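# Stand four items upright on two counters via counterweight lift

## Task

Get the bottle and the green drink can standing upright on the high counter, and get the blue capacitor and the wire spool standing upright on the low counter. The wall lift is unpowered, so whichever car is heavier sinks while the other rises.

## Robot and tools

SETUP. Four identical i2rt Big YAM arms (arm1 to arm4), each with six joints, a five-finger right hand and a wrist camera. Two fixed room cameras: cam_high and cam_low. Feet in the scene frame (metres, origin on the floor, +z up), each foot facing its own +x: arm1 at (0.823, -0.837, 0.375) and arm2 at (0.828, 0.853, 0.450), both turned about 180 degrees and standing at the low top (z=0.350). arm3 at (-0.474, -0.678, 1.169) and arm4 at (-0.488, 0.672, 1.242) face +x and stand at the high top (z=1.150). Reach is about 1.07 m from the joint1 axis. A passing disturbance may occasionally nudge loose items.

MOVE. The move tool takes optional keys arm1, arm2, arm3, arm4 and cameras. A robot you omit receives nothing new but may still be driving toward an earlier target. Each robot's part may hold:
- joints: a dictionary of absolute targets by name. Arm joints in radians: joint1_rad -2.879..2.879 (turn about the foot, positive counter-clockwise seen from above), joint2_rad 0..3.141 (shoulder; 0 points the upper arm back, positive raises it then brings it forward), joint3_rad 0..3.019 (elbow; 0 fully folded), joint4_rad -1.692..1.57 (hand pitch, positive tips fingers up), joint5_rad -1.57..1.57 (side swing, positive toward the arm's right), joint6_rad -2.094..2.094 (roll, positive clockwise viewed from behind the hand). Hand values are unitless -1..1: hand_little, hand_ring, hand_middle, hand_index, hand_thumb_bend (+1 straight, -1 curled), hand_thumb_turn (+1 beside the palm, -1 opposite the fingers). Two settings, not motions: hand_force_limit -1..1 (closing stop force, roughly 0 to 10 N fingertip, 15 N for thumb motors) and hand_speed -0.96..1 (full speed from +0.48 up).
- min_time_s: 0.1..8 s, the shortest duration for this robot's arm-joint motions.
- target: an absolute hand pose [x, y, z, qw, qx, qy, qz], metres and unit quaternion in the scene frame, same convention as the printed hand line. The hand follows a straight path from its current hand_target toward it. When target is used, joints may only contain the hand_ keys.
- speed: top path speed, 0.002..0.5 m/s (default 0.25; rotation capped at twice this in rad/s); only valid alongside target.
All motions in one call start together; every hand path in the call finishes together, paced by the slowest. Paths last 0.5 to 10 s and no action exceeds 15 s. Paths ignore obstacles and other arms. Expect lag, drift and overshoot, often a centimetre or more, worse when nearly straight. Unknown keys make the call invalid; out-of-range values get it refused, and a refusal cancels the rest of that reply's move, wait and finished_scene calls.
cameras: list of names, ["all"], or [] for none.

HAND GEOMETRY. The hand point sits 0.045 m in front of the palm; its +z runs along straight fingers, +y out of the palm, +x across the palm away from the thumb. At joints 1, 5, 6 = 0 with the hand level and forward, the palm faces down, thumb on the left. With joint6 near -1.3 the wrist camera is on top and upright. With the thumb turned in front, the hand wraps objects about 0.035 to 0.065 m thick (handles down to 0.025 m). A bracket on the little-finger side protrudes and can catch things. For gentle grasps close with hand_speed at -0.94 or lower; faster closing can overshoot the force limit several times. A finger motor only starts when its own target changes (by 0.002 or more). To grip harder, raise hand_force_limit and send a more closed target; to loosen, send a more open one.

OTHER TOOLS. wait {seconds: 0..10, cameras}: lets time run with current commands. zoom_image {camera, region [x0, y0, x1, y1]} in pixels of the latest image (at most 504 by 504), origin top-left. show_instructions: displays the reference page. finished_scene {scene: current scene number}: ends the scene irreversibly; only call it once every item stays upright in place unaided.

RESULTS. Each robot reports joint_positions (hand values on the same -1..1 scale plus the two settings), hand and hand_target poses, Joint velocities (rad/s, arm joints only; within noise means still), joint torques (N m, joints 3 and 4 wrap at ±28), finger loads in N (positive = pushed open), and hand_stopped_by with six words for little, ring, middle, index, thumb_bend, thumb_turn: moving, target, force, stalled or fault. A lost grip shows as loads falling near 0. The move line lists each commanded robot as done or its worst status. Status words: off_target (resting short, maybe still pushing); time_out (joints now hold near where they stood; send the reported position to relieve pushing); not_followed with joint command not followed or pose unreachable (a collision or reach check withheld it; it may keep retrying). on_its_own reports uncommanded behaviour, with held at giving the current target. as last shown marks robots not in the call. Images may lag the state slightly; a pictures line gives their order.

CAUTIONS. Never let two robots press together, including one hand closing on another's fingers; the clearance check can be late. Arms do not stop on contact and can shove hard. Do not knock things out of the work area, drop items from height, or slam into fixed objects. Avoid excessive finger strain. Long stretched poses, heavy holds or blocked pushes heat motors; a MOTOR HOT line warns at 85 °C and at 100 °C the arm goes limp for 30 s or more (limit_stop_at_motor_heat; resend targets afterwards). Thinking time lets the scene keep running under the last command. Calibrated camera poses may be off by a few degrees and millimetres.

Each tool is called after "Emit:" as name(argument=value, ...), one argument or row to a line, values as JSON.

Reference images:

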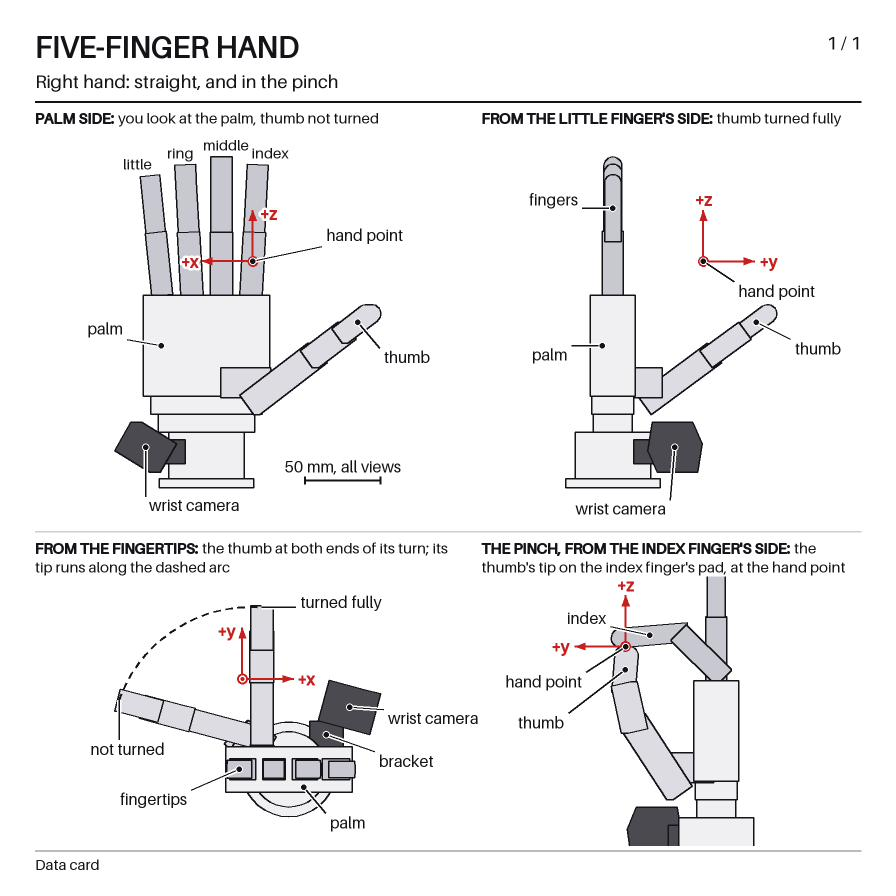

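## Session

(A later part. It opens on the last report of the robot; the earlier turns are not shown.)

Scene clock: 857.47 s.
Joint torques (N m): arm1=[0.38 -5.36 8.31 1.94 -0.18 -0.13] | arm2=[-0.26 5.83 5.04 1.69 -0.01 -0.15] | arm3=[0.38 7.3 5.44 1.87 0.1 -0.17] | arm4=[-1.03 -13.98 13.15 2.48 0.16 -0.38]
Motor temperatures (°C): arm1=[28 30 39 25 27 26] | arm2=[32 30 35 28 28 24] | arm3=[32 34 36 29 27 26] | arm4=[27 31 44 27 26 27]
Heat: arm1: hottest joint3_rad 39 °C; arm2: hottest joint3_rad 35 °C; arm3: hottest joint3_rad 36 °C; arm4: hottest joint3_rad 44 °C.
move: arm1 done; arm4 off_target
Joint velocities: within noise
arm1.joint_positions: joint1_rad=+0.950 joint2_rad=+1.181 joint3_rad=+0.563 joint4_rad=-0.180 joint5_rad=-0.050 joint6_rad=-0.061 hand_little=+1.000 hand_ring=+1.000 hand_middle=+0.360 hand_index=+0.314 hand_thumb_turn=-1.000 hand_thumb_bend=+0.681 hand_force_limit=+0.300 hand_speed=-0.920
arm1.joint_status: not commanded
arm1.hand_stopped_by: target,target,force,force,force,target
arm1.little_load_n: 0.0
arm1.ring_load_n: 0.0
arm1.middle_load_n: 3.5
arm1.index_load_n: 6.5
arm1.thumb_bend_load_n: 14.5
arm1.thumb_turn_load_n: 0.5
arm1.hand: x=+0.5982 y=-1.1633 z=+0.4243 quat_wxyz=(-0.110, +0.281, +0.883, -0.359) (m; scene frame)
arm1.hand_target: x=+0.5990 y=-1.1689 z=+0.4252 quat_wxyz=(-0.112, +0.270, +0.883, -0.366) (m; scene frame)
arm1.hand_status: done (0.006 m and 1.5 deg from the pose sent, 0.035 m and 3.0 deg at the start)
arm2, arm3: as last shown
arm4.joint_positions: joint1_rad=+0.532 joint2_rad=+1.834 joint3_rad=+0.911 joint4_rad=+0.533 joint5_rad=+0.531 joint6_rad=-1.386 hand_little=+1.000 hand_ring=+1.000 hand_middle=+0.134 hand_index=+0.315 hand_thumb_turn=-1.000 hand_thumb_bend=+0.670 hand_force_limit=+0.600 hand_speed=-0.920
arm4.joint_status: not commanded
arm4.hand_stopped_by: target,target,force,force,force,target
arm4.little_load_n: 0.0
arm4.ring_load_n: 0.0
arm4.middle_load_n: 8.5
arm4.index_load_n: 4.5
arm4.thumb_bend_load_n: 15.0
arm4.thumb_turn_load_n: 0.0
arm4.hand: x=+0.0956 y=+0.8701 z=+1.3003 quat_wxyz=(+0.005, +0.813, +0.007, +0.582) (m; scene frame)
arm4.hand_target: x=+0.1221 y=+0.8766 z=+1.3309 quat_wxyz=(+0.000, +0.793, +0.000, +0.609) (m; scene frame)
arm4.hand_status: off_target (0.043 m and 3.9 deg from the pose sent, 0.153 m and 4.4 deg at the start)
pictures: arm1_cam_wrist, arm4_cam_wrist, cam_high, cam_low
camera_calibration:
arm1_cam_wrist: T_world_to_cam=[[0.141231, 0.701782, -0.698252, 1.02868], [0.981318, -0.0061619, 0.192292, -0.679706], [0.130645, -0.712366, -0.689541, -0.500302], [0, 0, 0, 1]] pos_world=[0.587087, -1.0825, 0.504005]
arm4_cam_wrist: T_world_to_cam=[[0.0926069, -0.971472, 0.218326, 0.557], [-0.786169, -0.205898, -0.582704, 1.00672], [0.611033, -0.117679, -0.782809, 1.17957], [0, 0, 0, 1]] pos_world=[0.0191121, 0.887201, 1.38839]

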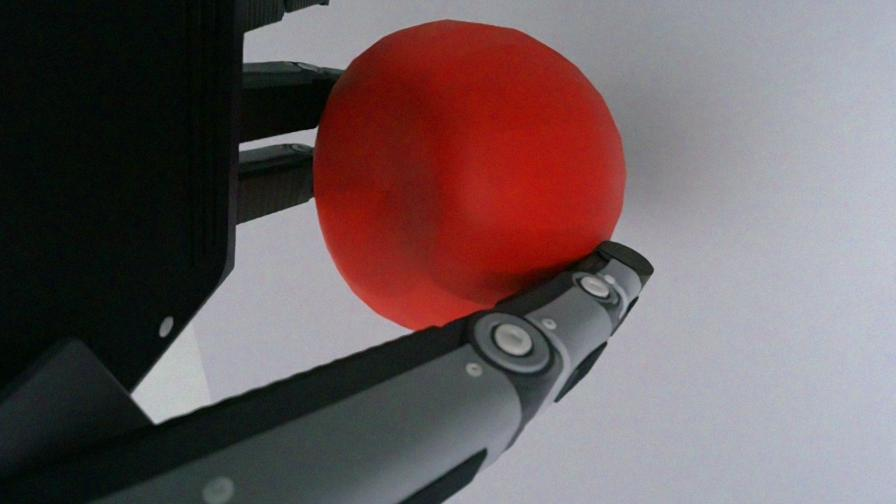

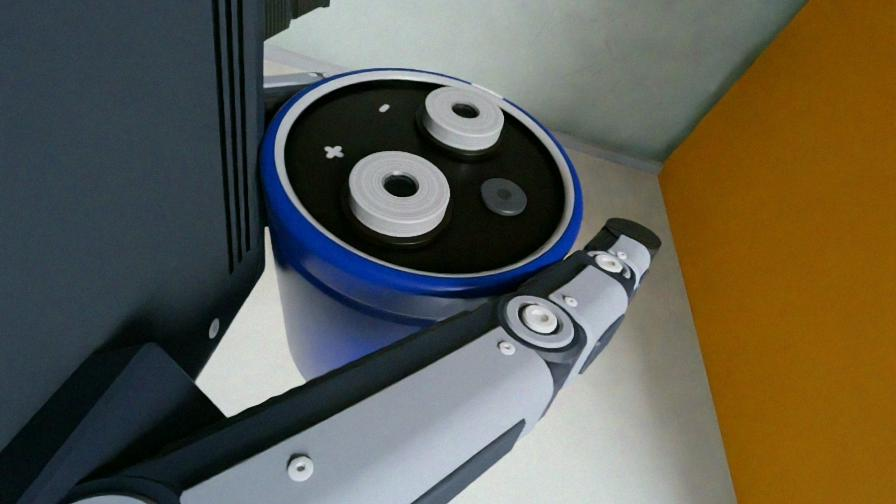

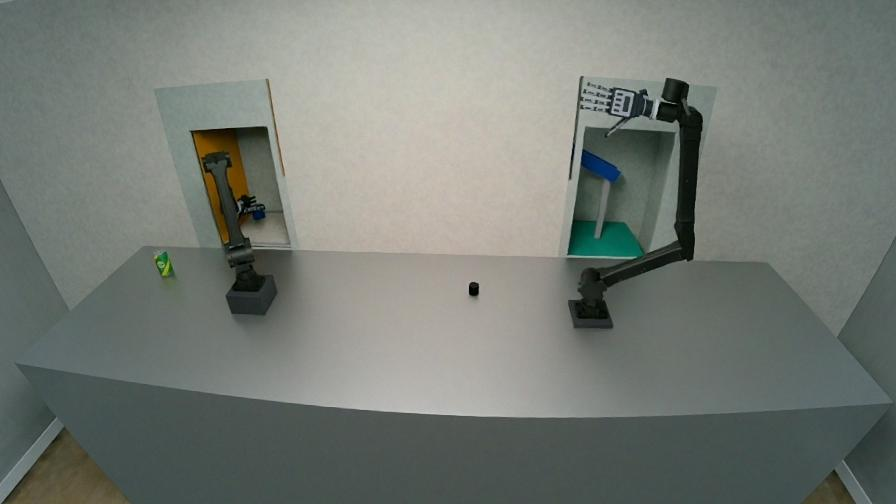

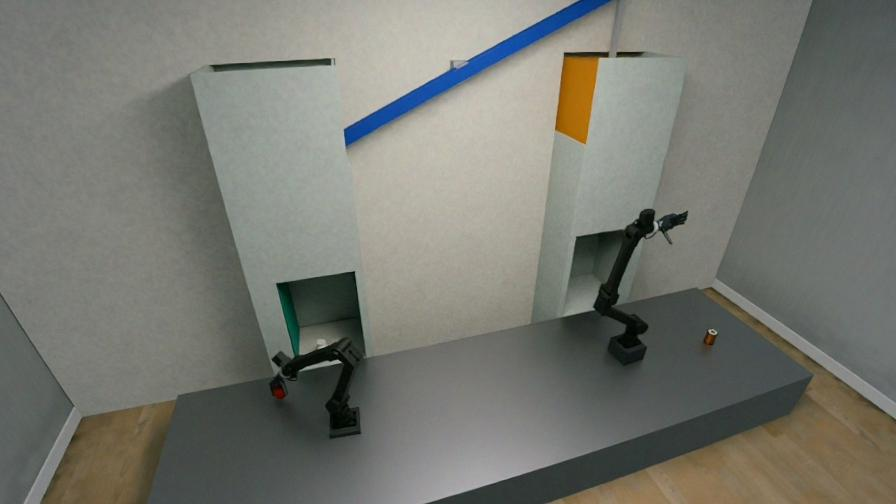

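Emit:
move(
  arm1={"target": [0.599, -1.169, 0.394, -0.11189, 0.27012, 0.88351, -0.36597], "speed": 0.05},
  arm4={"target": [0.125, 0.878, 1.25, 0, 0.79336, 0, 0.60876], "speed": 0.08},
  cameras=["arm1_cam_wrist", "arm4_cam_wrist"],
)

Scene clock: 868.23 s.
Joint torques (N m): arm1=[0.26 -5.83 7.61 1.95 -0.19 -0.13] | arm2=[-0.26 5.95 5.03 1.74 -0.01 -0.15] | arm3=[0.56 7.18 5.33 1.88 0.08 -0.15] | arm4=[-0.85 -15.74 10.69 2.97 0.23 -0.38]
Motor temperatures (°C): arm1=[28 30 38 25 27 26] | arm2=[32 30 35 28 28 24] | arm3=[32 34 36 29 27 26] | arm4=[27 32 45 28 26 27]
Heat: arm1: hottest joint3_rad 38 °C; arm2: hottest joint3_rad 35 °C; arm3: hottest joint3_rad 36 °C; arm4: hottest joint3_rad 45 °C.
move: arm1 done; arm4 off_target
Joint velocities: within noise
arm1.joint_positions: joint1_rad=+0.950 joint2_rad=+1.258 joint3_rad=+0.520 joint4_rad=-0.059 joint5_rad=-0.051 joint6_rad=-0.063 hand_little=+1.000 hand_ring=+1.000 hand_middle=+0.360 hand_index=+0.314 hand_thumb_turn=-1.000 hand_thumb_bend=+0.681 hand_force_limit=+0.300 hand_speed=-0.920
arm1.joint_status: not commanded
arm1.hand_stopped_by: target,target,force,force,force,target
arm1.little_load_n: 0.0
arm1.ring_load_n: 0.0
arm1.middle_load_n: 3.5
arm1.index_load_n: 6.5
arm1.thumb_bend_load_n: 14.5
arm1.thumb_turn_load_n: 0.5
arm1.hand: x=+0.5984 y=-1.1639 z=+0.3936 quat_wxyz=(-0.110, +0.280, +0.883, -0.359) (m; scene frame)
arm1.hand_target: x=+0.5991 y=-1.1689 z=+0.3941 quat_wxyz=(-0.112, +0.270, +0.884, -0.366) (m; scene frame)
arm1.hand_status: done (0.005 m and 1.4 deg from the pose sent, 0.031 m and 1.5 deg at the start)
arm2, arm3: as last shown
arm2.thumb_turn_load_n: 0.5
arm4.joint_positions: joint1_rad=+0.532 joint2_rad=+2.025 joint3_rad=+0.912 joint4_rad=+0.711 joint5_rad=+0.531 joint6_rad=-1.387 hand_little=+1.000 hand_ring=+1.000 hand_middle=+0.134 hand_index=+0.315 hand_thumb_turn=-1.000 hand_thumb_bend=+0.670 hand_force_limit=+0.600 hand_speed=-0.920
arm4.joint_status: not commanded
arm4.hand_stopped_by: target,target,force,force,force,target
arm4.little_load_n: 0.0
arm4.ring_load_n: 0.0
arm4.middle_load_n: 8.5
arm4.index_load_n: 4.5
arm4.thumb_bend_load_n: 15.0
arm4.thumb_turn_load_n: 0.0
arm4.hand: x=+0.0959 y=+0.8703 z=+1.2222 quat_wxyz=(+0.008, +0.816, +0.010, +0.578) (m; scene frame)
arm4.hand_target: x=+0.1226 y=+0.8768 z=+1.2510 quat_wxyz=(+0.001, +0.794, +0.000, +0.609) (m; scene frame)
arm4.hand_status: off_target (0.041 m and 4.7 deg from the pose sent, 0.059 m and 3.9 deg at the start)
pictures: arm1_cam_wrist, arm4_cam_wrist
camera_calibration:
arm1_cam_wrist: T_world_to_cam=[[0.139754, 0.701521, -0.698812, 1.0085], [0.981424, -0.00445665, 0.191799, -0.671886], [0.131437, -0.712635, -0.689112, -0.522871], [0, 0, 0, 1]] pos_world=[0.587188, -1.0831, 0.473304]
arm4_cam_wrist: T_world_to_cam=[[0.0957428, -0.96988, 0.22398, 0.565588], [-0.792205, -0.210485, -0.572807, 0.953936], [0.602698, -0.122596, -0.788496, 1.13031], [0, 0, 0, 1]] pos_world=[0.0203283, 0.887912, 1.31098]

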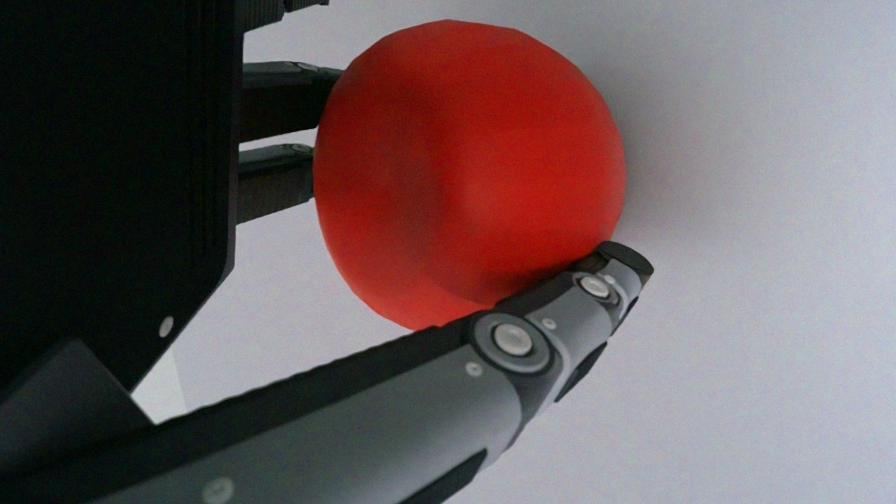

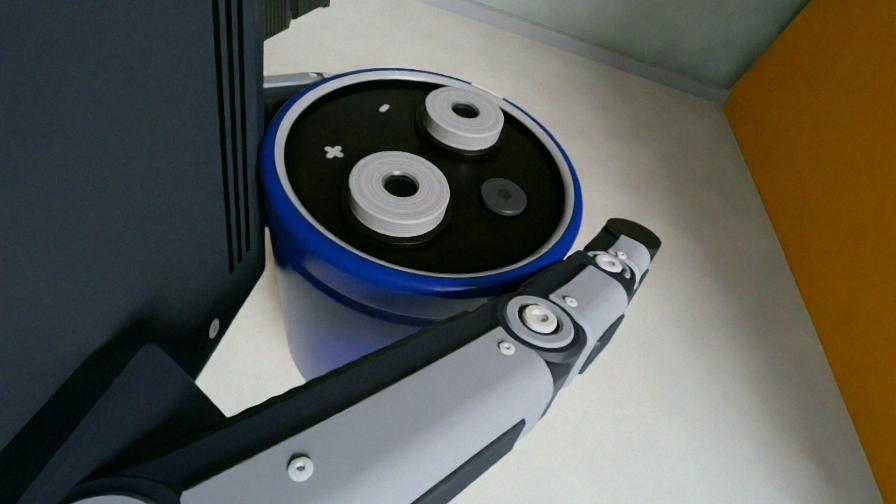

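Emit:
move(
  arm1={"target": [0.599, -1.169, 0.389, -0.11189, 0.27012, 0.88351, -0.36597], "speed": 0.05},
  arm4={"target": [0.125, 0.878, 1.232, 0, 0.79336, 0, 0.60876], "speed": 0.05},
)

Emit:
move(
  arm1={"joints": {"hand_index": 1.0, "hand_middle": 1.0, "hand_thumb_bend": 1.0, "hand_speed": -0.6}},
  arm4={"target": [0.125, 0.878, 1.222, 0, 0.79336, 0, 0.60876], "speed": 0.03},
  cameras=["arm1_cam_wrist", "arm4_cam_wrist", "cam_low"],
)

Scene clock: 878.43 s.
Joint torques (N m): arm1=[0.26 -5.6 7.27 1.91 -0.17 -0.13] | arm2=[-0.26 5.83 5.09 1.69 0 -0.15] | arm3=[0.5 7.59 5.35 1.85 0.07 -0.16] | arm4=[-0.67 -15.85 10.28 3.07 0.22 -0.37]
Motor temperatures (°C): arm1=[28 30 38 25 27 26] | arm2=[32 30 35 28 28 24] | arm3=[32 34 36 29 27 26] | arm4=[27 32 45 28 25 27]
Heat: arm1: hottest joint3_rad 38 °C; arm2: hottest joint3_rad 35 °C; arm3: hottest joint3_rad 36 °C; arm4: hottest joint3_rad 45 °C.
move: arm1 done; arm4 off_target
Joint velocities: within noise
arm1.joint_positions: joint1_rad=+0.950 joint2_rad=+1.269 joint3_rad=+0.517 joint4_rad=-0.037 joint5_rad=-0.052 joint6_rad=-0.063 hand_little=+1.000 hand_ring=+1.000 hand_middle=+0.360 hand_index=+0.314 hand_thumb_turn=-1.000 hand_thumb_bend=+0.681 hand_force_limit=+0.300 hand_speed=-0.920
arm1.joint_status: not commanded
arm1.hand_stopped_by: target,target,force,force,force,target
arm1.little_load_n: 0.0
arm1.ring_load_n: 0.0
arm1.middle_load_n: 3.5
arm1.index_load_n: 7.0
arm1.thumb_bend_load_n: 15.0
arm1.thumb_turn_load_n: 0.5
arm1.hand: x=+0.5971 y=-1.1657 z=+0.3913 quat_wxyz=(-0.111, +0.280, +0.882, -0.363) (m; scene frame)
arm1.hand_target: x=+0.5991 y=-1.1689 z=+0.3891 quat_wxyz=(-0.112, +0.270, +0.884, -0.366) (m; scene frame)
arm1.hand_status: done (0.004 m and 1.2 deg from the pose sent, 0.007 m and 1.4 deg at the start)
arm2, arm3: as last shown
arm2.thumb_turn_load_n: -0.5
arm3.middle_load_n: -0.5
arm4.joint_positions: joint1_rad=+0.532 joint2_rad=+2.069 joint3_rad=+0.917 joint4_rad=+0.752 joint5_rad=+0.531 joint6_rad=-1.387 hand_little=+1.000 hand_ring=+1.000 hand_middle=+0.134 hand_index=+0.315 hand_thumb_turn=-1.000 hand_thumb_bend=+0.670 hand_force_limit=+0.600 hand_speed=-0.920
arm4.joint_status: not commanded
arm4.hand_stopped_by: target,target,force,force,force,target
arm4.little_load_n: 0.0
arm4.ring_load_n: 0.0
arm4.middle_load_n: 8.5
arm4.index_load_n: 4.5
arm4.thumb_bend_load_n: 15.0
arm4.thumb_turn_load_n: 0.0
arm4.hand: x=+0.0962 y=+0.8705 z=+1.2062 quat_wxyz=(+0.007, +0.816, +0.009, +0.578) (m; scene frame)
arm4.hand_target: x=+0.1227 y=+0.8768 z=+1.2330 quat_wxyz=(+0.001, +0.794, +0.000, +0.608) (m; scene frame)
arm4.hand_status: off_target (0.039 m and 4.5 deg from the pose sent, 0.032 m and 4.6 deg at the start)
pictures: none

Scene clock: 879.53 s.
Joint torques (N m): arm1=[0.26 -5.66 7.28 1.72 -0.15 -0.13] | arm2=[-0.21 5.89 5.03 1.68 -0.01 -0.14] | arm3=[0.09 7.18 5.26 1.84 0.06 -0.16] | arm4=[-0.91 -15.56 9.94 3.06 0.17 -0.37]
Motor temperatures (°C): arm1=[28 30 38 25 27 26] | arm2=[32 30 35 28 28 24] | arm3=[32 34 36 29 27 26] | arm4=[27 32 45 28 25 27]
Heat: arm1: hottest joint3_rad 38 °C; arm2: hottest joint3_rad 35 °C; arm3: hottest joint3_rad 36 °C; arm4: hottest joint3_rad 45 °C.
move: arm1 done; arm4 off_target
Joint velocities: within noise
arm1.joint_positions: joint1_rad=+0.950 joint2_rad=+1.269 joint3_rad=+0.517 joint4_rad=-0.031 joint5_rad=-0.052 joint6_rad=-0.063 hand_little=+1.000 hand_ring=+1.000 hand_middle=+1.000 hand_index=+1.000 hand_thumb_turn=-1.000 hand_thumb_bend=+1.000 hand_force_limit=+0.300 hand_speed=-0.600
arm1.joint_status: all done
arm1.hand_stopped_by: target,target,target,target,target,target
arm1.little_load_n: 0.0
arm1.ring_load_n: 0.0
arm1.middle_load_n: 0.0
arm1.index_load_n: 0.0
arm1.thumb_bend_load_n: -0.5
arm1.thumb_turn_load_n: 0.0
arm1.hand: x=+0.5963 y=-1.1667 z=+0.3921 quat_wxyz=(-0.112, +0.279, +0.881, -0.365) (m; scene frame)
arm1.hand_target: x=+0.5990 y=-1.1689 z=+0.3891 quat_wxyz=(-0.112, +0.270, +0.884, -0.366) (m; scene frame)
arm1.hand_status: not commanded
arm2, arm3: as last shown
arm2.thumb_turn_load_n: 0.0
arm3.middle_load_n: 0.0
arm3.thumb_turn_load_n: 0.5
arm4.joint_positions: joint1_rad=+0.532 joint2_rad=+2.089 joint3_rad=+0.924 joint4_rad=+0.773 joint5_rad=+0.531 joint6_rad=-1.388 hand_little=+1.000 hand_ring=+1.000 hand_middle=+0.134 hand_index=+0.315 hand_thumb_turn=-1.000 hand_thumb_bend=+0.670 hand_force_limit=+0.600 hand_speed=-0.920
arm4.joint_status: not commanded
arm4.hand_stopped_by: target,target,force,force,force,target
arm4.little_load_n: 0.0
arm4.ring_load_n: 0.0
arm4.middle_load_n: 8.0
arm4.index_load_n: 4.5
arm4.thumb_bend_load_n: 15.5
arm4.thumb_turn_load_n: 0.0
arm4.hand: x=+0.0983 y=+0.8717 z=+1.2010 quat_wxyz=(+0.006, +0.813, +0.008, +0.581) (m; scene frame)
arm4.hand_target: x=+0.1231 y=+0.8770 z=+1.2229 quat_wxyz=(+0.000, +0.794, +0.000, +0.608) (m; scene frame)
arm4.hand_status: off_target (0.035 m and 4.1 deg from the pose sent, 0.034 m and 4.5 deg at the start)
pictures: arm1_cam_wrist, arm4_cam_wrist, cam_low
camera_calibration:
arm1_cam_wrist: T_world_to_cam=[[0.133393, 0.694255, -0.70726, 1.00832], [0.983005, -0.00186622, 0.183568, -0.664221], [0.126123, -0.719727, -0.682705, -0.533287], [0, 0, 0, 1]] pos_world=[0.585689, -1.08509, 0.470999]
arm4_cam_wrist: T_world_to_cam=[[0.0936795, -0.97092, 0.220316, 0.576987], [-0.786787, -0.207795, -0.581195, 0.951243], [0.610075, -0.118895, -0.783373, 1.10209], [0, 0, 0, 1]] pos_world=[0.0220144, 0.888905, 1.28909]

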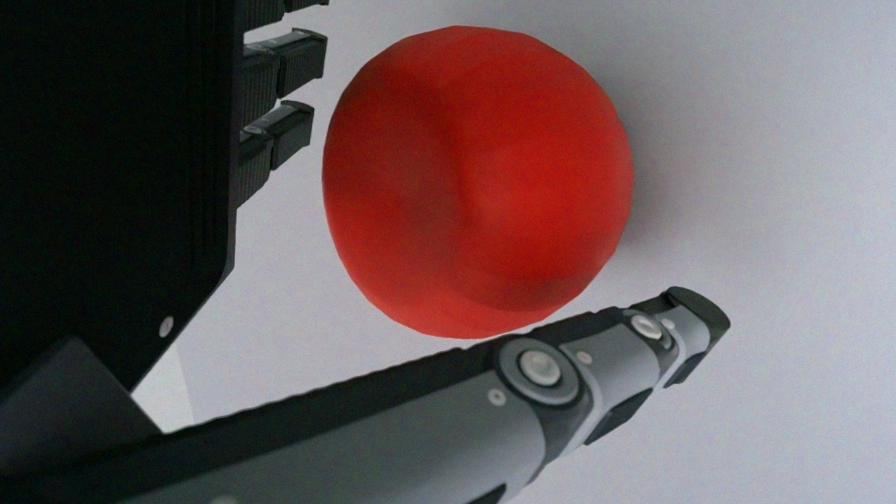

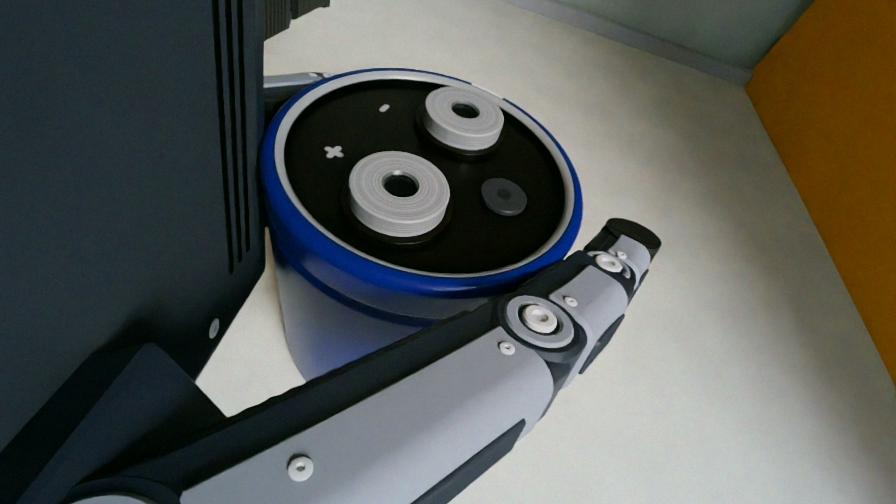

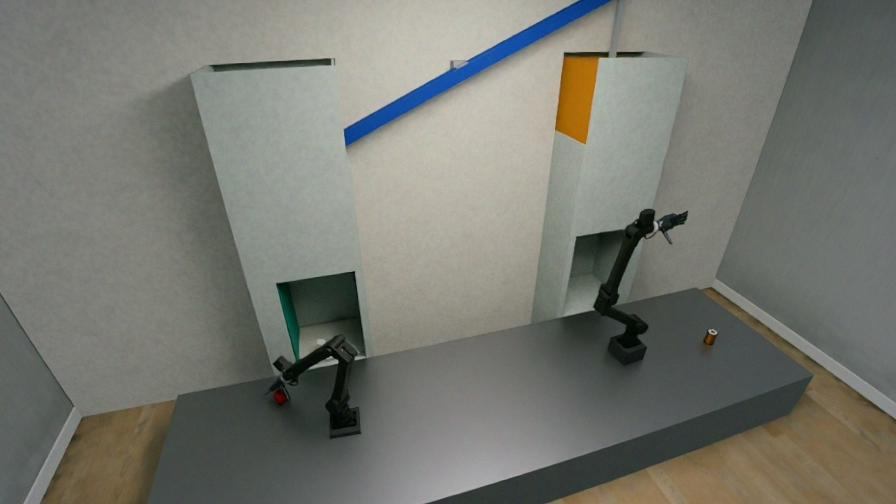

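Emit:
move(
  arm1={"target": [0.666, -1.068, 0.52, -0.11189, 0.27012, 0.88351, -0.36597], "speed": 0.15},
  arm4={"target": [0.125, 0.878, 1.216, 0, 0.79336, 0, 0.60876], "speed": 0.03},
)

Emit:
move(
  arm4={"joints": {"hand_index": 1.0, "hand_middle": 1.0, "hand_thumb_bend": 1.0, "hand_speed": -0.5}},
)

Emit:
move(
  arm4={"target": [-0.15, 0.868, 1.24, 0, 0.79336, 0, 0.60876], "speed": 0.25},
  cameras=["arm4_cam_wrist", "cam_low", "cam_high"],
)

Scene clock: 898.43 s.
Joint torques (N m): arm1=[-1.9 -0.56 14.42 0.88 -0.18 -0.16] | arm2=[-0.09 5.83 5.05 1.7 -0.02 -0.15] | arm3=[0.67 7.47 5.34 1.76 0.1 -0.17] | arm4=[-0.91 -14.97 9.7 2.81 0.15 -0.33]
Motor temperatures (°C): arm1=[28 29 38 25 27 26] | arm2=[32 30 35 28 28 24] | arm3=[32 34 36 29 27 26] | arm4=[27 34 42 28 25 27]
Heat: arm1: hottest joint3_rad 38 °C; arm2: hottest joint3_rad 35 °C; arm3: hottest joint3_rad 36 °C; arm4: hottest joint3_rad 42 °C.
move: arm1 off_target; arm4 off_target
Joint velocities: within noise
arm1.joint_positions: joint1_rad=+0.924 joint2_rad=+0.619 joint3_rad=+0.493 joint4_rad=-0.709 joint5_rad=-0.087 joint6_rad=-0.097 hand_little=+1.000 hand_ring=+1.000 hand_middle=+1.000 hand_index=+1.000 hand_thumb_turn=-1.000 hand_thumb_bend=+1.000 hand_force_limit=+0.300 hand_speed=-0.600
arm1.joint_status: not commanded
arm1.hand_stopped_by: target,target,target,target,target,target
arm1.little_load_n: 0.0
arm1.ring_load_n: 0.0
arm1.middle_load_n: 0.0
arm1.index_load_n: 0.0
arm1.thumb_bend_load_n: 0.0
arm1.thumb_turn_load_n: 0.0
arm1.hand: x=+0.6785 y=-1.0618 z=+0.4923 quat_wxyz=(-0.098, +0.273, +0.892, -0.346) (m; scene frame)
arm1.hand_target: x=+0.6665 y=-1.0678 z=+0.5194 quat_wxyz=(-0.112, +0.270, +0.883, -0.366) (m; scene frame)
arm1.hand_status: off_target (0.031 m and 3.0 deg from the pose sent, 0.176 m and 1.1 deg at the start)
arm2, arm3: as last shown
arm3.thumb_turn_load_n: 0.0
arm4.joint_positions: joint1_rad=+0.532 joint2_rad=+2.100 joint3_rad=+0.930 joint4_rad=+0.793 joint5_rad=+0.531 joint6_rad=-1.391 hand_little=+1.000 hand_ring=+1.000 hand_middle=+0.134 hand_index=+0.315 hand_thumb_turn=-1.000 hand_thumb_bend=+0.670 hand_force_limit=+0.600 hand_speed=-0.920
arm4.joint_status: not commanded
arm4.hand_stopped_by: target,target,force,force,force,target
arm4.little_load_n: 0.0
arm4.ring_load_n: 0.0
arm4.middle_load_n: 8.0
arm4.index_load_n: 4.5
arm4.thumb_bend_load_n: 15.0
arm4.thumb_turn_load_n: 0.0
arm4.hand: x=+0.1008 y=+0.8732 z=+1.2001 quat_wxyz=(+0.004, +0.810, +0.007, +0.586) (m; scene frame)
arm4.hand_target: x=+0.1235 y=+0.8772 z=+1.2167 quat_wxyz=(+0.000, +0.793, +0.000, +0.609) (m; scene frame)
arm4.hand_status: off_target (0.029 m and 3.4 deg from the pose sent, 0.031 m and 4.0 deg at the start)
pictures: none

Scene clock: 899.53 s.
Joint torques (N m): arm1=[-2.08 -0.5 14.42 0.81 -0.18 -0.15] | arm2=[-0.26 5.89 5.03 1.69 -0.01 -0.16] | arm3=[0.56 7.41 5.33 1.87 0.06 -0.18] | arm4=[-0.97 -15.09 8.7 2.59 0.12 -0.21]
Motor temperatures (°C): arm1=[28 29 38 25 27 26] | arm2=[32 30 35 28 28 24] | arm3=[32 34 36 29 27 26] | arm4=[27 34 42 28 25 27]
Heat: arm1: hottest joint3_rad 38 °C; arm2: hottest joint3_rad 35 °C; arm3: hottest joint3_rad 36 °C; arm4: hottest joint3_rad 42 °C.
move: arm4 done
Joint velocities: within noise
arm1, arm2, arm3: as last shown
arm1.joint_positions: joint1_rad=+0.924 joint2_rad=+0.619 joint3_rad=+0.493 joint4_rad=-0.709 joint5_rad=-0.087 joint6_rad=-0.098 hand_little=+1.000 hand_ring=+1.000 hand_middle=+1.000 hand_index=+1.000 hand_thumb_turn=-1.000 hand_thumb_bend=+1.000 hand_force_limit=+0.300 hand_speed=-0.600
arm1.hand: x=+0.6786 y=-1.0618 z=+0.4923 quat_wxyz=(-0.098, +0.273, +0.892, -0.346) (m; scene frame)
arm1.hand_target: x=+0.6666 y=-1.0679 z=+0.5195 quat_wxyz=(-0.112, +0.270, +0.883, -0.366) (m; scene frame)
arm4.joint_positions: joint1_rad=+0.532 joint2_rad=+2.100 joint3_rad=+0.943 joint4_rad=+0.801 joint5_rad=+0.532 joint6_rad=-1.399 hand_little=+1.000 hand_ring=+1.000 hand_middle=+1.000 hand_index=+1.000 hand_thumb_turn=-1.000 hand_thumb_bend=+1.000 hand_force_limit=+0.600 hand_speed=-0.500
arm4.joint_status: all done
arm4.hand_stopped_by: target,target,target,target,target,target
arm4.little_load_n: 0.0
arm4.ring_load_n: 0.0
arm4.middle_load_n: 0.0
arm4.index_load_n: 0.0
arm4.thumb_bend_load_n: 0.0
arm4.thumb_turn_load_n: 0.5
arm4.hand: x=+0.1068 y=+0.8764 z=+1.2065 quat_wxyz=(+0.002, +0.805, +0.007, +0.593) (m; scene frame)
arm4.hand_target: x=+0.1234 y=+0.8772 z=+1.2167 quat_wxyz=(+0.000, +0.794, +0.000, +0.609) (m; scene frame)
arm4.hand_status: not commanded
pictures: none

Scene clock: 901.70 s.
Joint torques (N m): arm1=[-2.08 -0.5 14.42 0.81 -0.18 -0.15] | arm2=[-0.21 5.83 5.01 1.69 -0.01 -0.15] | arm3=[0.21 7.47 5.35 1.78 0.07 -0.15] | arm4=[1.14 -10.29 2.74 1.2 0.33 0.03]
Motor temperatures (°C): arm1=[28 29 39 25 27 26] | arm2=[32 30 35 28 28 24] | arm3=[32 34 36 29 27 26] | arm4=[27 34 41 28 25 27]
Heat: arm1: hottest joint3_rad 39 °C; arm2: hottest joint3_rad 35 °C; arm3: hottest joint3_rad 36 °C; arm4: hottest joint3_rad 41 °C.
move: arm4 done
Joint velocities: within noise
arm1, arm2, arm3: as last shown
arm1.index_load_n: -0.5
arm4.joint_positions: joint1_rad=+0.970 joint2_rad=+1.798 joint3_rad=+0.397 joint4_rad=+0.925 joint5_rad=+0.962 joint6_rad=-1.182 hand_little=+1.000 hand_ring=+1.000 hand_middle=+1.000 hand_index=+1.000 hand_thumb_turn=-1.000 hand_thumb_bend=+1.000 hand_force_limit=+0.600 hand_speed=-0.500
arm4.joint_status: not commanded
arm4.hand_stopped_by: target,target,target,target,target,target
arm4.little_load_n: 0.0
arm4.ring_load_n: 0.0
arm4.middle_load_n: 0.0
arm4.index_load_n: 0.0
arm4.thumb_bend_load_n: 0.0
arm4.thumb_turn_load_n: 0.0
arm4.hand: x=-0.1454 y=+0.8651 z=+1.2385 quat_wxyz=(+0.006, +0.793, -0.001, +0.609) (m; scene frame)
arm4.hand_target: x=-0.1499 y=+0.8679 z=+1.2399 quat_wxyz=(+0.000, +0.793, +0.000, +0.609) (m; scene frame)
arm4.hand_status: done (0.006 m and 0.7 deg from the pose sent, 0.259 m and 2.3 deg at the start)
pictures: arm4_cam_wrist, cam_high, cam_low
camera_calibration:
arm4_cam_wrist: T_world_to_cam=[[0.0638478, -0.974455, 0.215315, 0.590047], [-0.747245, -0.18969, -0.636901, 0.839055], [0.661475, -0.120228, -0.740268, 1.23467], [0, 0, 0, 1]] pos_world=[-0.227397, 0.882577, 1.32134]

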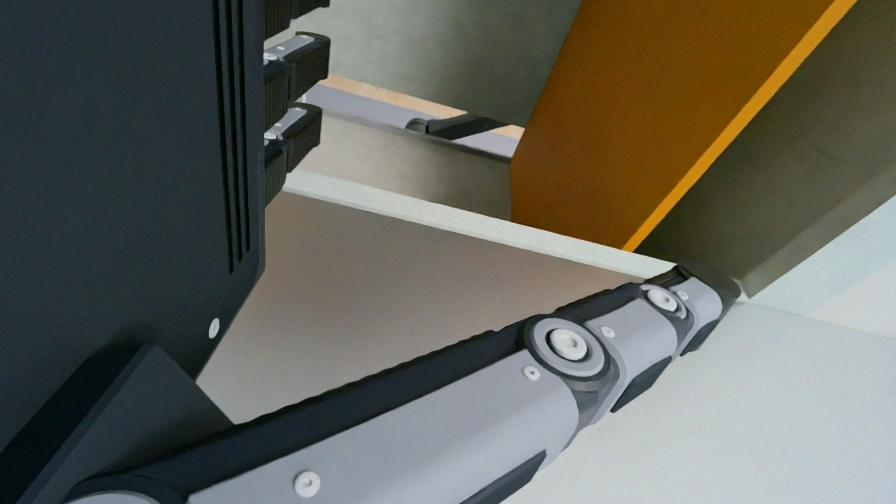

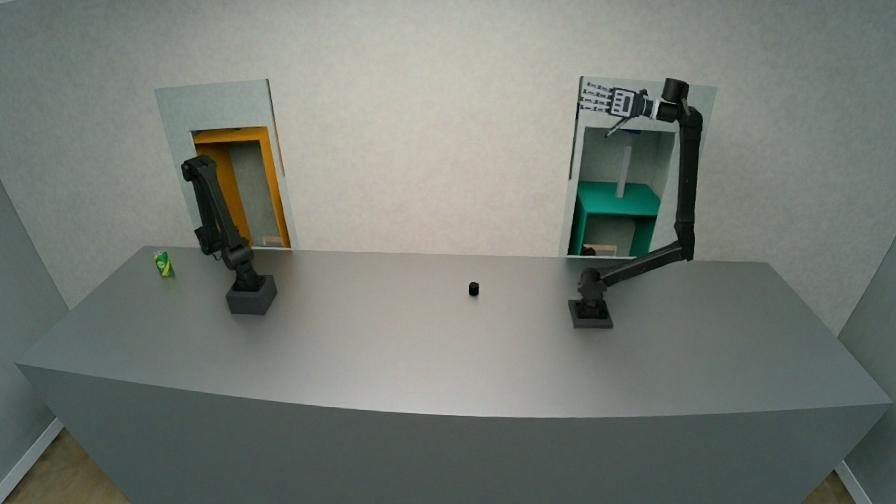

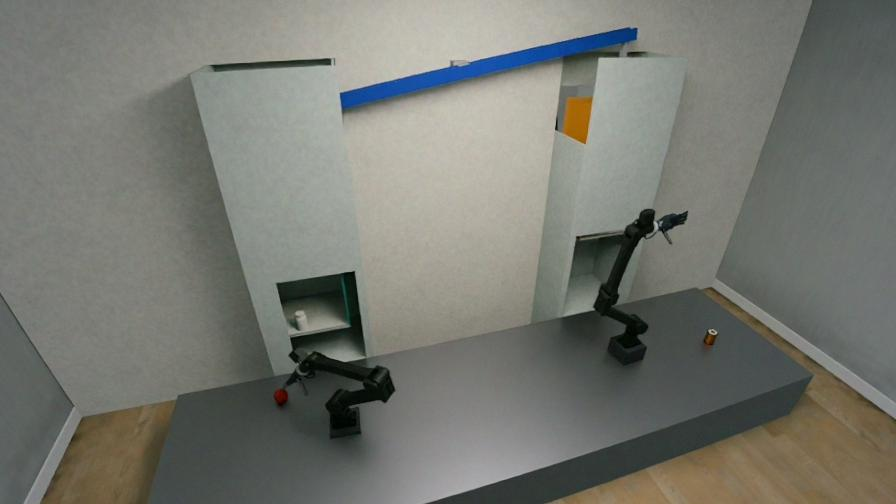

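Emit:
move(
  arm3={"joints": {"joint1_rad": -0.5, "joint6_rad": -1.57}, "min_time_s": 3},
  arm2={"joints": {"joint1_rad": 0.15, "joint6_rad": -1.57}, "min_time_s": 3},
  arm1={"joints": {"joint2_rad": 0.6, "joint3_rad": 2.0, "joint4_rad": -1.3, "joint5_rad": 0.0, "joint6_rad": -1.4}, "min_time_s": 4},
  arm4={"target": [-0.27, 0.88, 1.34, 0, 0.79336, 0, 0.60876], "speed": 0.15},
  cameras=["cam_low", "cam_high"],
)

Scene clock: 938.97 s.
Joint torques (N m): arm1=[-2.26 7.82 4.64 1.21 0 -0.18] | arm2=[1.44 6.24 4.9 1.68 -0.02 -0.16] | arm3=[-0.79 7.24 5.37 1.92 0.06 -0.16] | arm4=[0.56 -4.84 11.36 0.57 0.56 0.01]
Motor temperatures (°C): arm1=[28 29 45 25 27 26] | arm2=[32 30 35 28 28 24] | arm3=[31 34 36 29 27 26] | arm4=[27 34 37 27 25 27]
Heat: arm1: hottest joint3_rad 45 °C; arm2: hottest joint3_rad 35 °C; arm3: hottest joint3_rad 36 °C; arm4: hottest joint3_rad 37 °C.
move: arm1 done; arm2 done; arm3 done; arm4 off_target
Joint velocities: within noise
arm1.joint_positions: joint1_rad=+0.924 joint2_rad=+0.606 joint3_rad=+1.984 joint4_rad=-1.291 joint5_rad=-0.002 joint6_rad=-1.388 hand_little=+1.000 hand_ring=+1.000 hand_middle=+1.000 hand_index=+1.000 hand_thumb_turn=-1.000 hand_thumb_bend=+1.000 hand_force_limit=+0.300 hand_speed=-0.600
arm1.joint_status: all done
arm1.hand_stopped_by: target,target,target,target,target,target
arm1.little_load_n: 0.0
arm1.ring_load_n: 0.0
arm1.middle_load_n: 0.0
arm1.index_load_n: 0.0
arm1.thumb_bend_load_n: 0.0
arm1.thumb_turn_load_n: 0.5
arm1.hand: x=+0.7097 y=-0.8691 z=+1.1325 quat_wxyz=(-0.636, -0.218, +0.642, -0.368) (m; scene frame)
arm1.hand_target: x=+0.7150 y=-0.8596 z=+1.1365 quat_wxyz=(-0.645, -0.215, +0.638, -0.360) (m; scene frame)
arm1.hand_status: not commanded
arm2.joint_positions: joint1_rad=+0.138 joint2_rad=+0.594 joint3_rad=+1.974 joint4_rad=-1.290 joint5_rad=+0.000 joint6_rad=-1.560 hand_little=+1.000 hand_ring=+1.000 hand_middle=+1.000 hand_index=+1.000 hand_thumb_turn=+1.000 hand_thumb_bend=+1.000 hand_force_limit=+0.000 hand_speed=-0.800
arm2.joint_status: all done
arm2.hand_stopped_by: target,target,target,target,target,target
arm2.little_load_n: 0.0
arm2.ring_load_n: 0.0
arm2.middle_load_n: 0.0
arm2.index_load_n: 0.0
arm2.thumb_bend_load_n: 0.0
arm2.thumb_turn_load_n: 0.0
arm2.hand: x=+0.7264 y=+0.9044 z=+1.2151 quat_wxyz=(+0.733, +0.061, -0.672, +0.086) (m; scene frame)
arm2.hand_target: x=+0.7318 y=+0.9049 z=+1.2216 quat_wxyz=(+0.736, +0.068, -0.667, +0.087) (m; scene frame)
arm2.hand_status: not commanded
arm3.joint_positions: joint1_rad=-0.494 joint2_rad=+0.592 joint3_rad=+1.982 joint4_rad=-1.288 joint5_rad=+0.000 joint6_rad=-1.561 hand_little=+1.000 hand_ring=+1.000 hand_middle=+1.000 hand_index=+1.000 hand_thumb_turn=+1.000 hand_thumb_bend=+1.000 hand_force_limit=+0.000 hand_speed=-0.800
arm3.joint_status: all done
arm3.hand_stopped_by: target,target,target,target,target,target
arm3.little_load_n: 0.0
arm3.ring_load_n: 0.0
arm3.middle_load_n: 0.0
arm3.index_load_n: 0.0
arm3.thumb_bend_load_n: 0.0
arm3.thumb_turn_load_n: 0.0
arm3.hand: x=-0.4297 y=-0.7731 z=+1.9387 quat_wxyz=(+0.179, +0.648, -0.170, +0.720) (m; scene frame)
arm3.hand_target: x=-0.4319 y=-0.7729 z=+1.9417 quat_wxyz=(+0.185, +0.649, -0.170, +0.718) (m; scene frame)
arm3.hand_status: not commanded
arm4.joint_positions: joint1_rad=+1.391 joint2_rad=+1.241 joint3_rad=+0.420 joint4_rad=-0.303 joint5_rad=+1.271 joint6_rad=-0.512 hand_little=+1.000 hand_ring=+1.000 hand_middle=+1.000 hand_index=+1.000 hand_thumb_turn=-1.000 hand_thumb_bend=+1.000 hand_force_limit=+0.600 hand_speed=-0.500
arm4.joint_status: not commanded
arm4.hand_stopped_by: target,target,target,target,target,target
arm4.little_load_n: 0.0
arm4.ring_load_n: 0.0
arm4.middle_load_n: 0.0
arm4.index_load_n: 0.0
arm4.thumb_bend_load_n: 0.0
arm4.thumb_turn_load_n: 0.0
arm4.hand: x=-0.2716 y=+0.8604 z=+1.3298 quat_wxyz=(+0.018, +0.794, +0.013, +0.608) (m; scene frame)
arm4.hand_target: x=-0.2704 y=+0.8793 z=+1.3403 quat_wxyz=(+0.000, +0.793, +0.000, +0.609) (m; scene frame)
arm4.hand_status: off_target (0.022 m and 2.5 deg from the pose sent, 0.161 m and 0.7 deg at the start)
pictures: cam_high, cam_low

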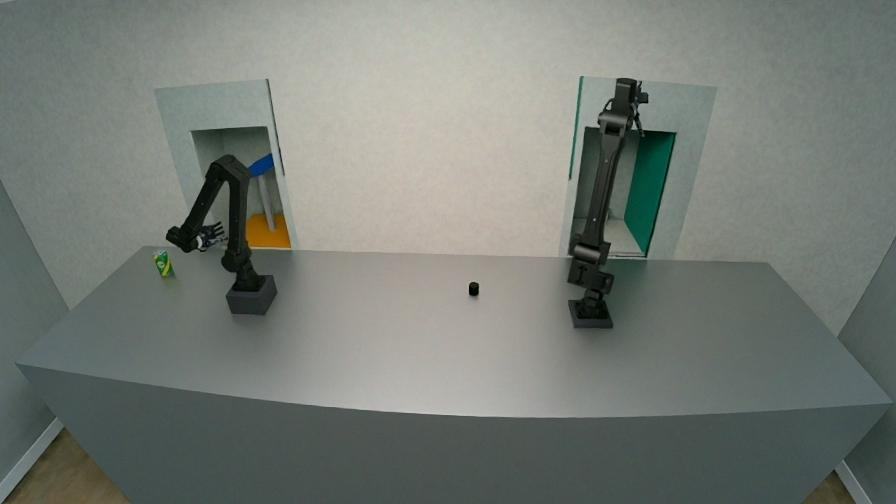

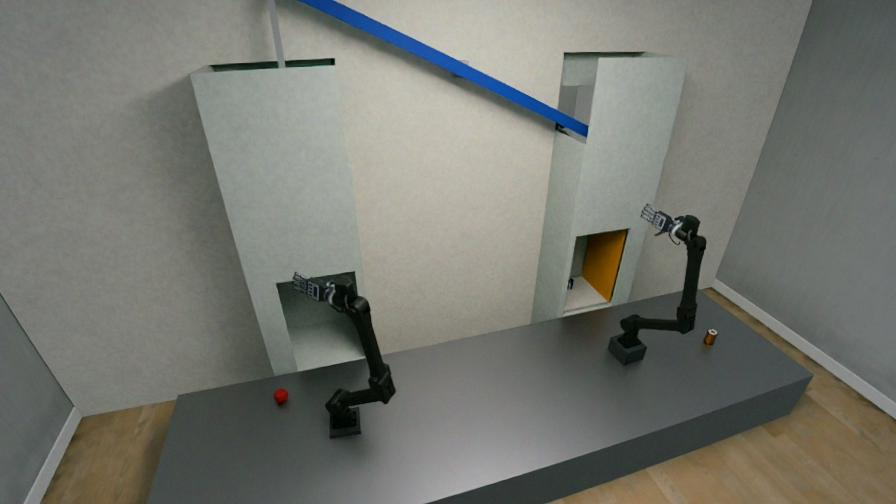

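Emit:
move(
  arm3={"target": [-0.16, -0.944, 1.38, 0, 0.79336, 0, 0.60876], "speed": 0.25, "joints": {"hand_thumb_turn": -1.0, "hand_speed": 0.0}},
  arm2={"target": [0.5, 0.89, 0.58, 0.60876, 0, -0.79336, 0], "speed": 0.25, "joints": {"hand_thumb_turn": -1.0, "hand_speed": 0.0}},
  cameras=["arm2_cam_wrist", "arm3_cam_wrist"],
)

Scene clock: 956.57 s.
Joint torques (N m): arm1=[-2.26 7.82 4.64 1.21 0 -0.18] | arm2=[-0.32 0.85 8.49 3.22 -0.07 -0.06] | arm3=[0.26 -1.85 10.35 2.74 -0.22 -0.11] | arm4=[0.5 -4.31 11.37 0.51 0.56 0.03]
Motor temperatures (°C): arm1=[28 29 41 25 27 26] | arm2=[32 30 36 28 28 24] | arm3=[31 34 36 29 27 26] | arm4=[27 33 38 27 26 27]
Heat: arm1: hottest joint3_rad 41 °C; arm2: hottest joint3_rad 36 °C; arm3: hottest joint3_rad 36 °C; arm4: hottest joint3_rad 38 °C.
move: arm2 done; arm3 done
Joint velocities: within noise
arm1, arm4: as last shown
arm1.thumb_turn_load_n: 0.0
arm1.hand: x=+0.7096 y=-0.8691 z=+1.1325 quat_wxyz=(-0.636, -0.219, +0.642, -0.368) (m; scene frame)
arm2.joint_positions: joint1_rad=+0.118 joint2_rad=+0.504 joint3_rad=+0.122 joint4_rad=+0.106 joint5_rad=+0.177 joint6_rad=-1.540 hand_little=+1.000 hand_ring=+1.000 hand_middle=+1.000 hand_index=+1.000 hand_thumb_turn=-1.000 hand_thumb_bend=+1.000 hand_force_limit=+0.000 hand_speed=+0.000
arm2.joint_status: all done
arm2.hand_stopped_by: target,target,target,target,target,target
arm2.little_load_n: 0.0
arm2.ring_load_n: 0.0
arm2.middle_load_n: 0.0
arm2.index_load_n: 0.0
arm2.thumb_bend_load_n: 0.0
arm2.thumb_turn_load_n: 0.5
arm2.hand: x=+0.5021 y=+0.8868 z=+0.5780 quat_wxyz=(+0.604, +0.005, -0.797, +0.002) (m; scene frame)
arm2.hand_target: x=+0.5002 y=+0.8899 z=+0.5802 quat_wxyz=(+0.609, +0.000, -0.793, +0.000) (m; scene frame)
arm2.hand_status: done (0.004 m and 1.0 deg from the pose sent, 0.674 m and 23.3 deg at the start)
arm3.joint_positions: joint1_rad=-0.989 joint2_rad=+0.830 joint3_rad=+0.484 joint4_rad=-0.112 joint5_rad=-0.941 joint6_rad=-1.944 hand_little=+1.000 hand_ring=+1.000 hand_middle=+1.000 hand_index=+1.000 hand_thumb_turn=-1.000 hand_thumb_bend=+1.000 hand_force_limit=+0.000 hand_speed=+0.000
arm3.joint_status: all done
arm3.hand_stopped_by: target,target,target,target,target,target
arm3.little_load_n: 0.0
arm3.ring_load_n: 0.0
arm3.middle_load_n: 0.0
arm3.index_load_n: 0.0
arm3.thumb_bend_load_n: 0.0
arm3.thumb_turn_load_n: 0.0
arm3.hand: x=-0.1635 y=-0.9427 z=+1.3816 quat_wxyz=(-0.002, +0.793, -0.004, +0.609) (m; scene frame)
arm3.hand_target: x=-0.1601 y=-0.9438 z=+1.3799 quat_wxyz=(+0.000, +0.793, +0.000, +0.609) (m; scene frame)
arm3.hand_status: done (0.004 m and 0.5 deg from the pose sent, 0.643 m and 35.4 deg at the start)
arm4.thumb_turn_load_n: 0.5
pictures: arm2_cam_wrist, arm3_cam_wrist
camera_calibration:
arm2_cam_wrist: T_world_to_cam=[[-0.0615876, 0.96978, 0.236078, -0.966636], [0.728603, 0.205339, -0.653432, -0.174258], [-0.682162, 0.131764, -0.719231, 0.755296], [0, 0, 0, 1]] pos_world=[0.582666, 0.873686, 0.657568]
arm3_cam_wrist: T_world_to_cam=[[0.0672233, -0.97298, 0.220885, -1.206], [-0.678222, -0.206934, -0.705119, 0.67201], [0.731776, -0.102409, -0.673807, 1.06792], [0, 0, 0, 1]] pos_world=[-0.244632, -0.924989, 1.4598]

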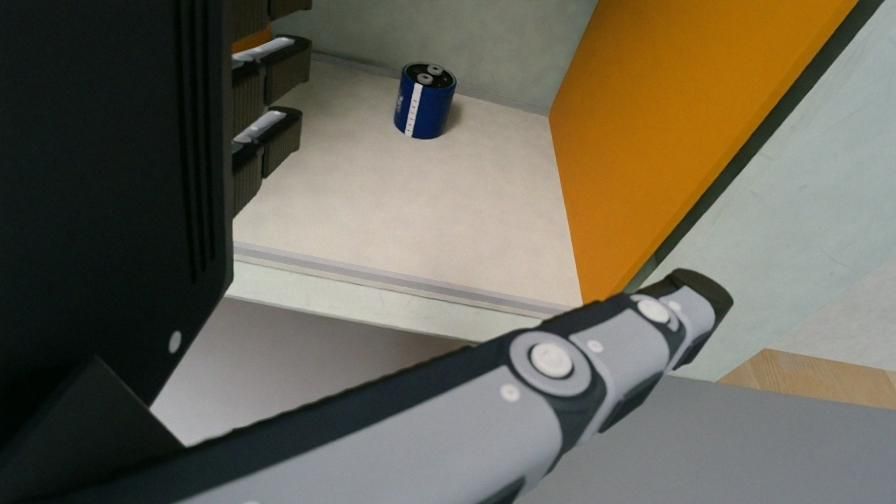

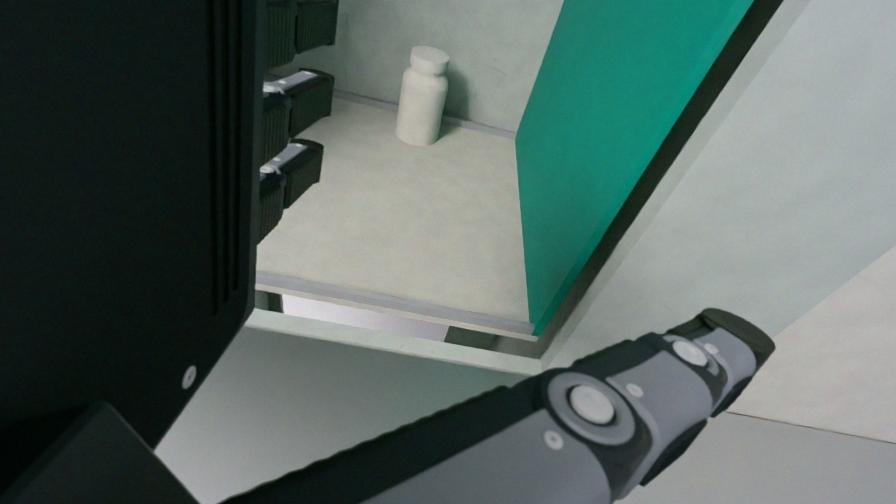

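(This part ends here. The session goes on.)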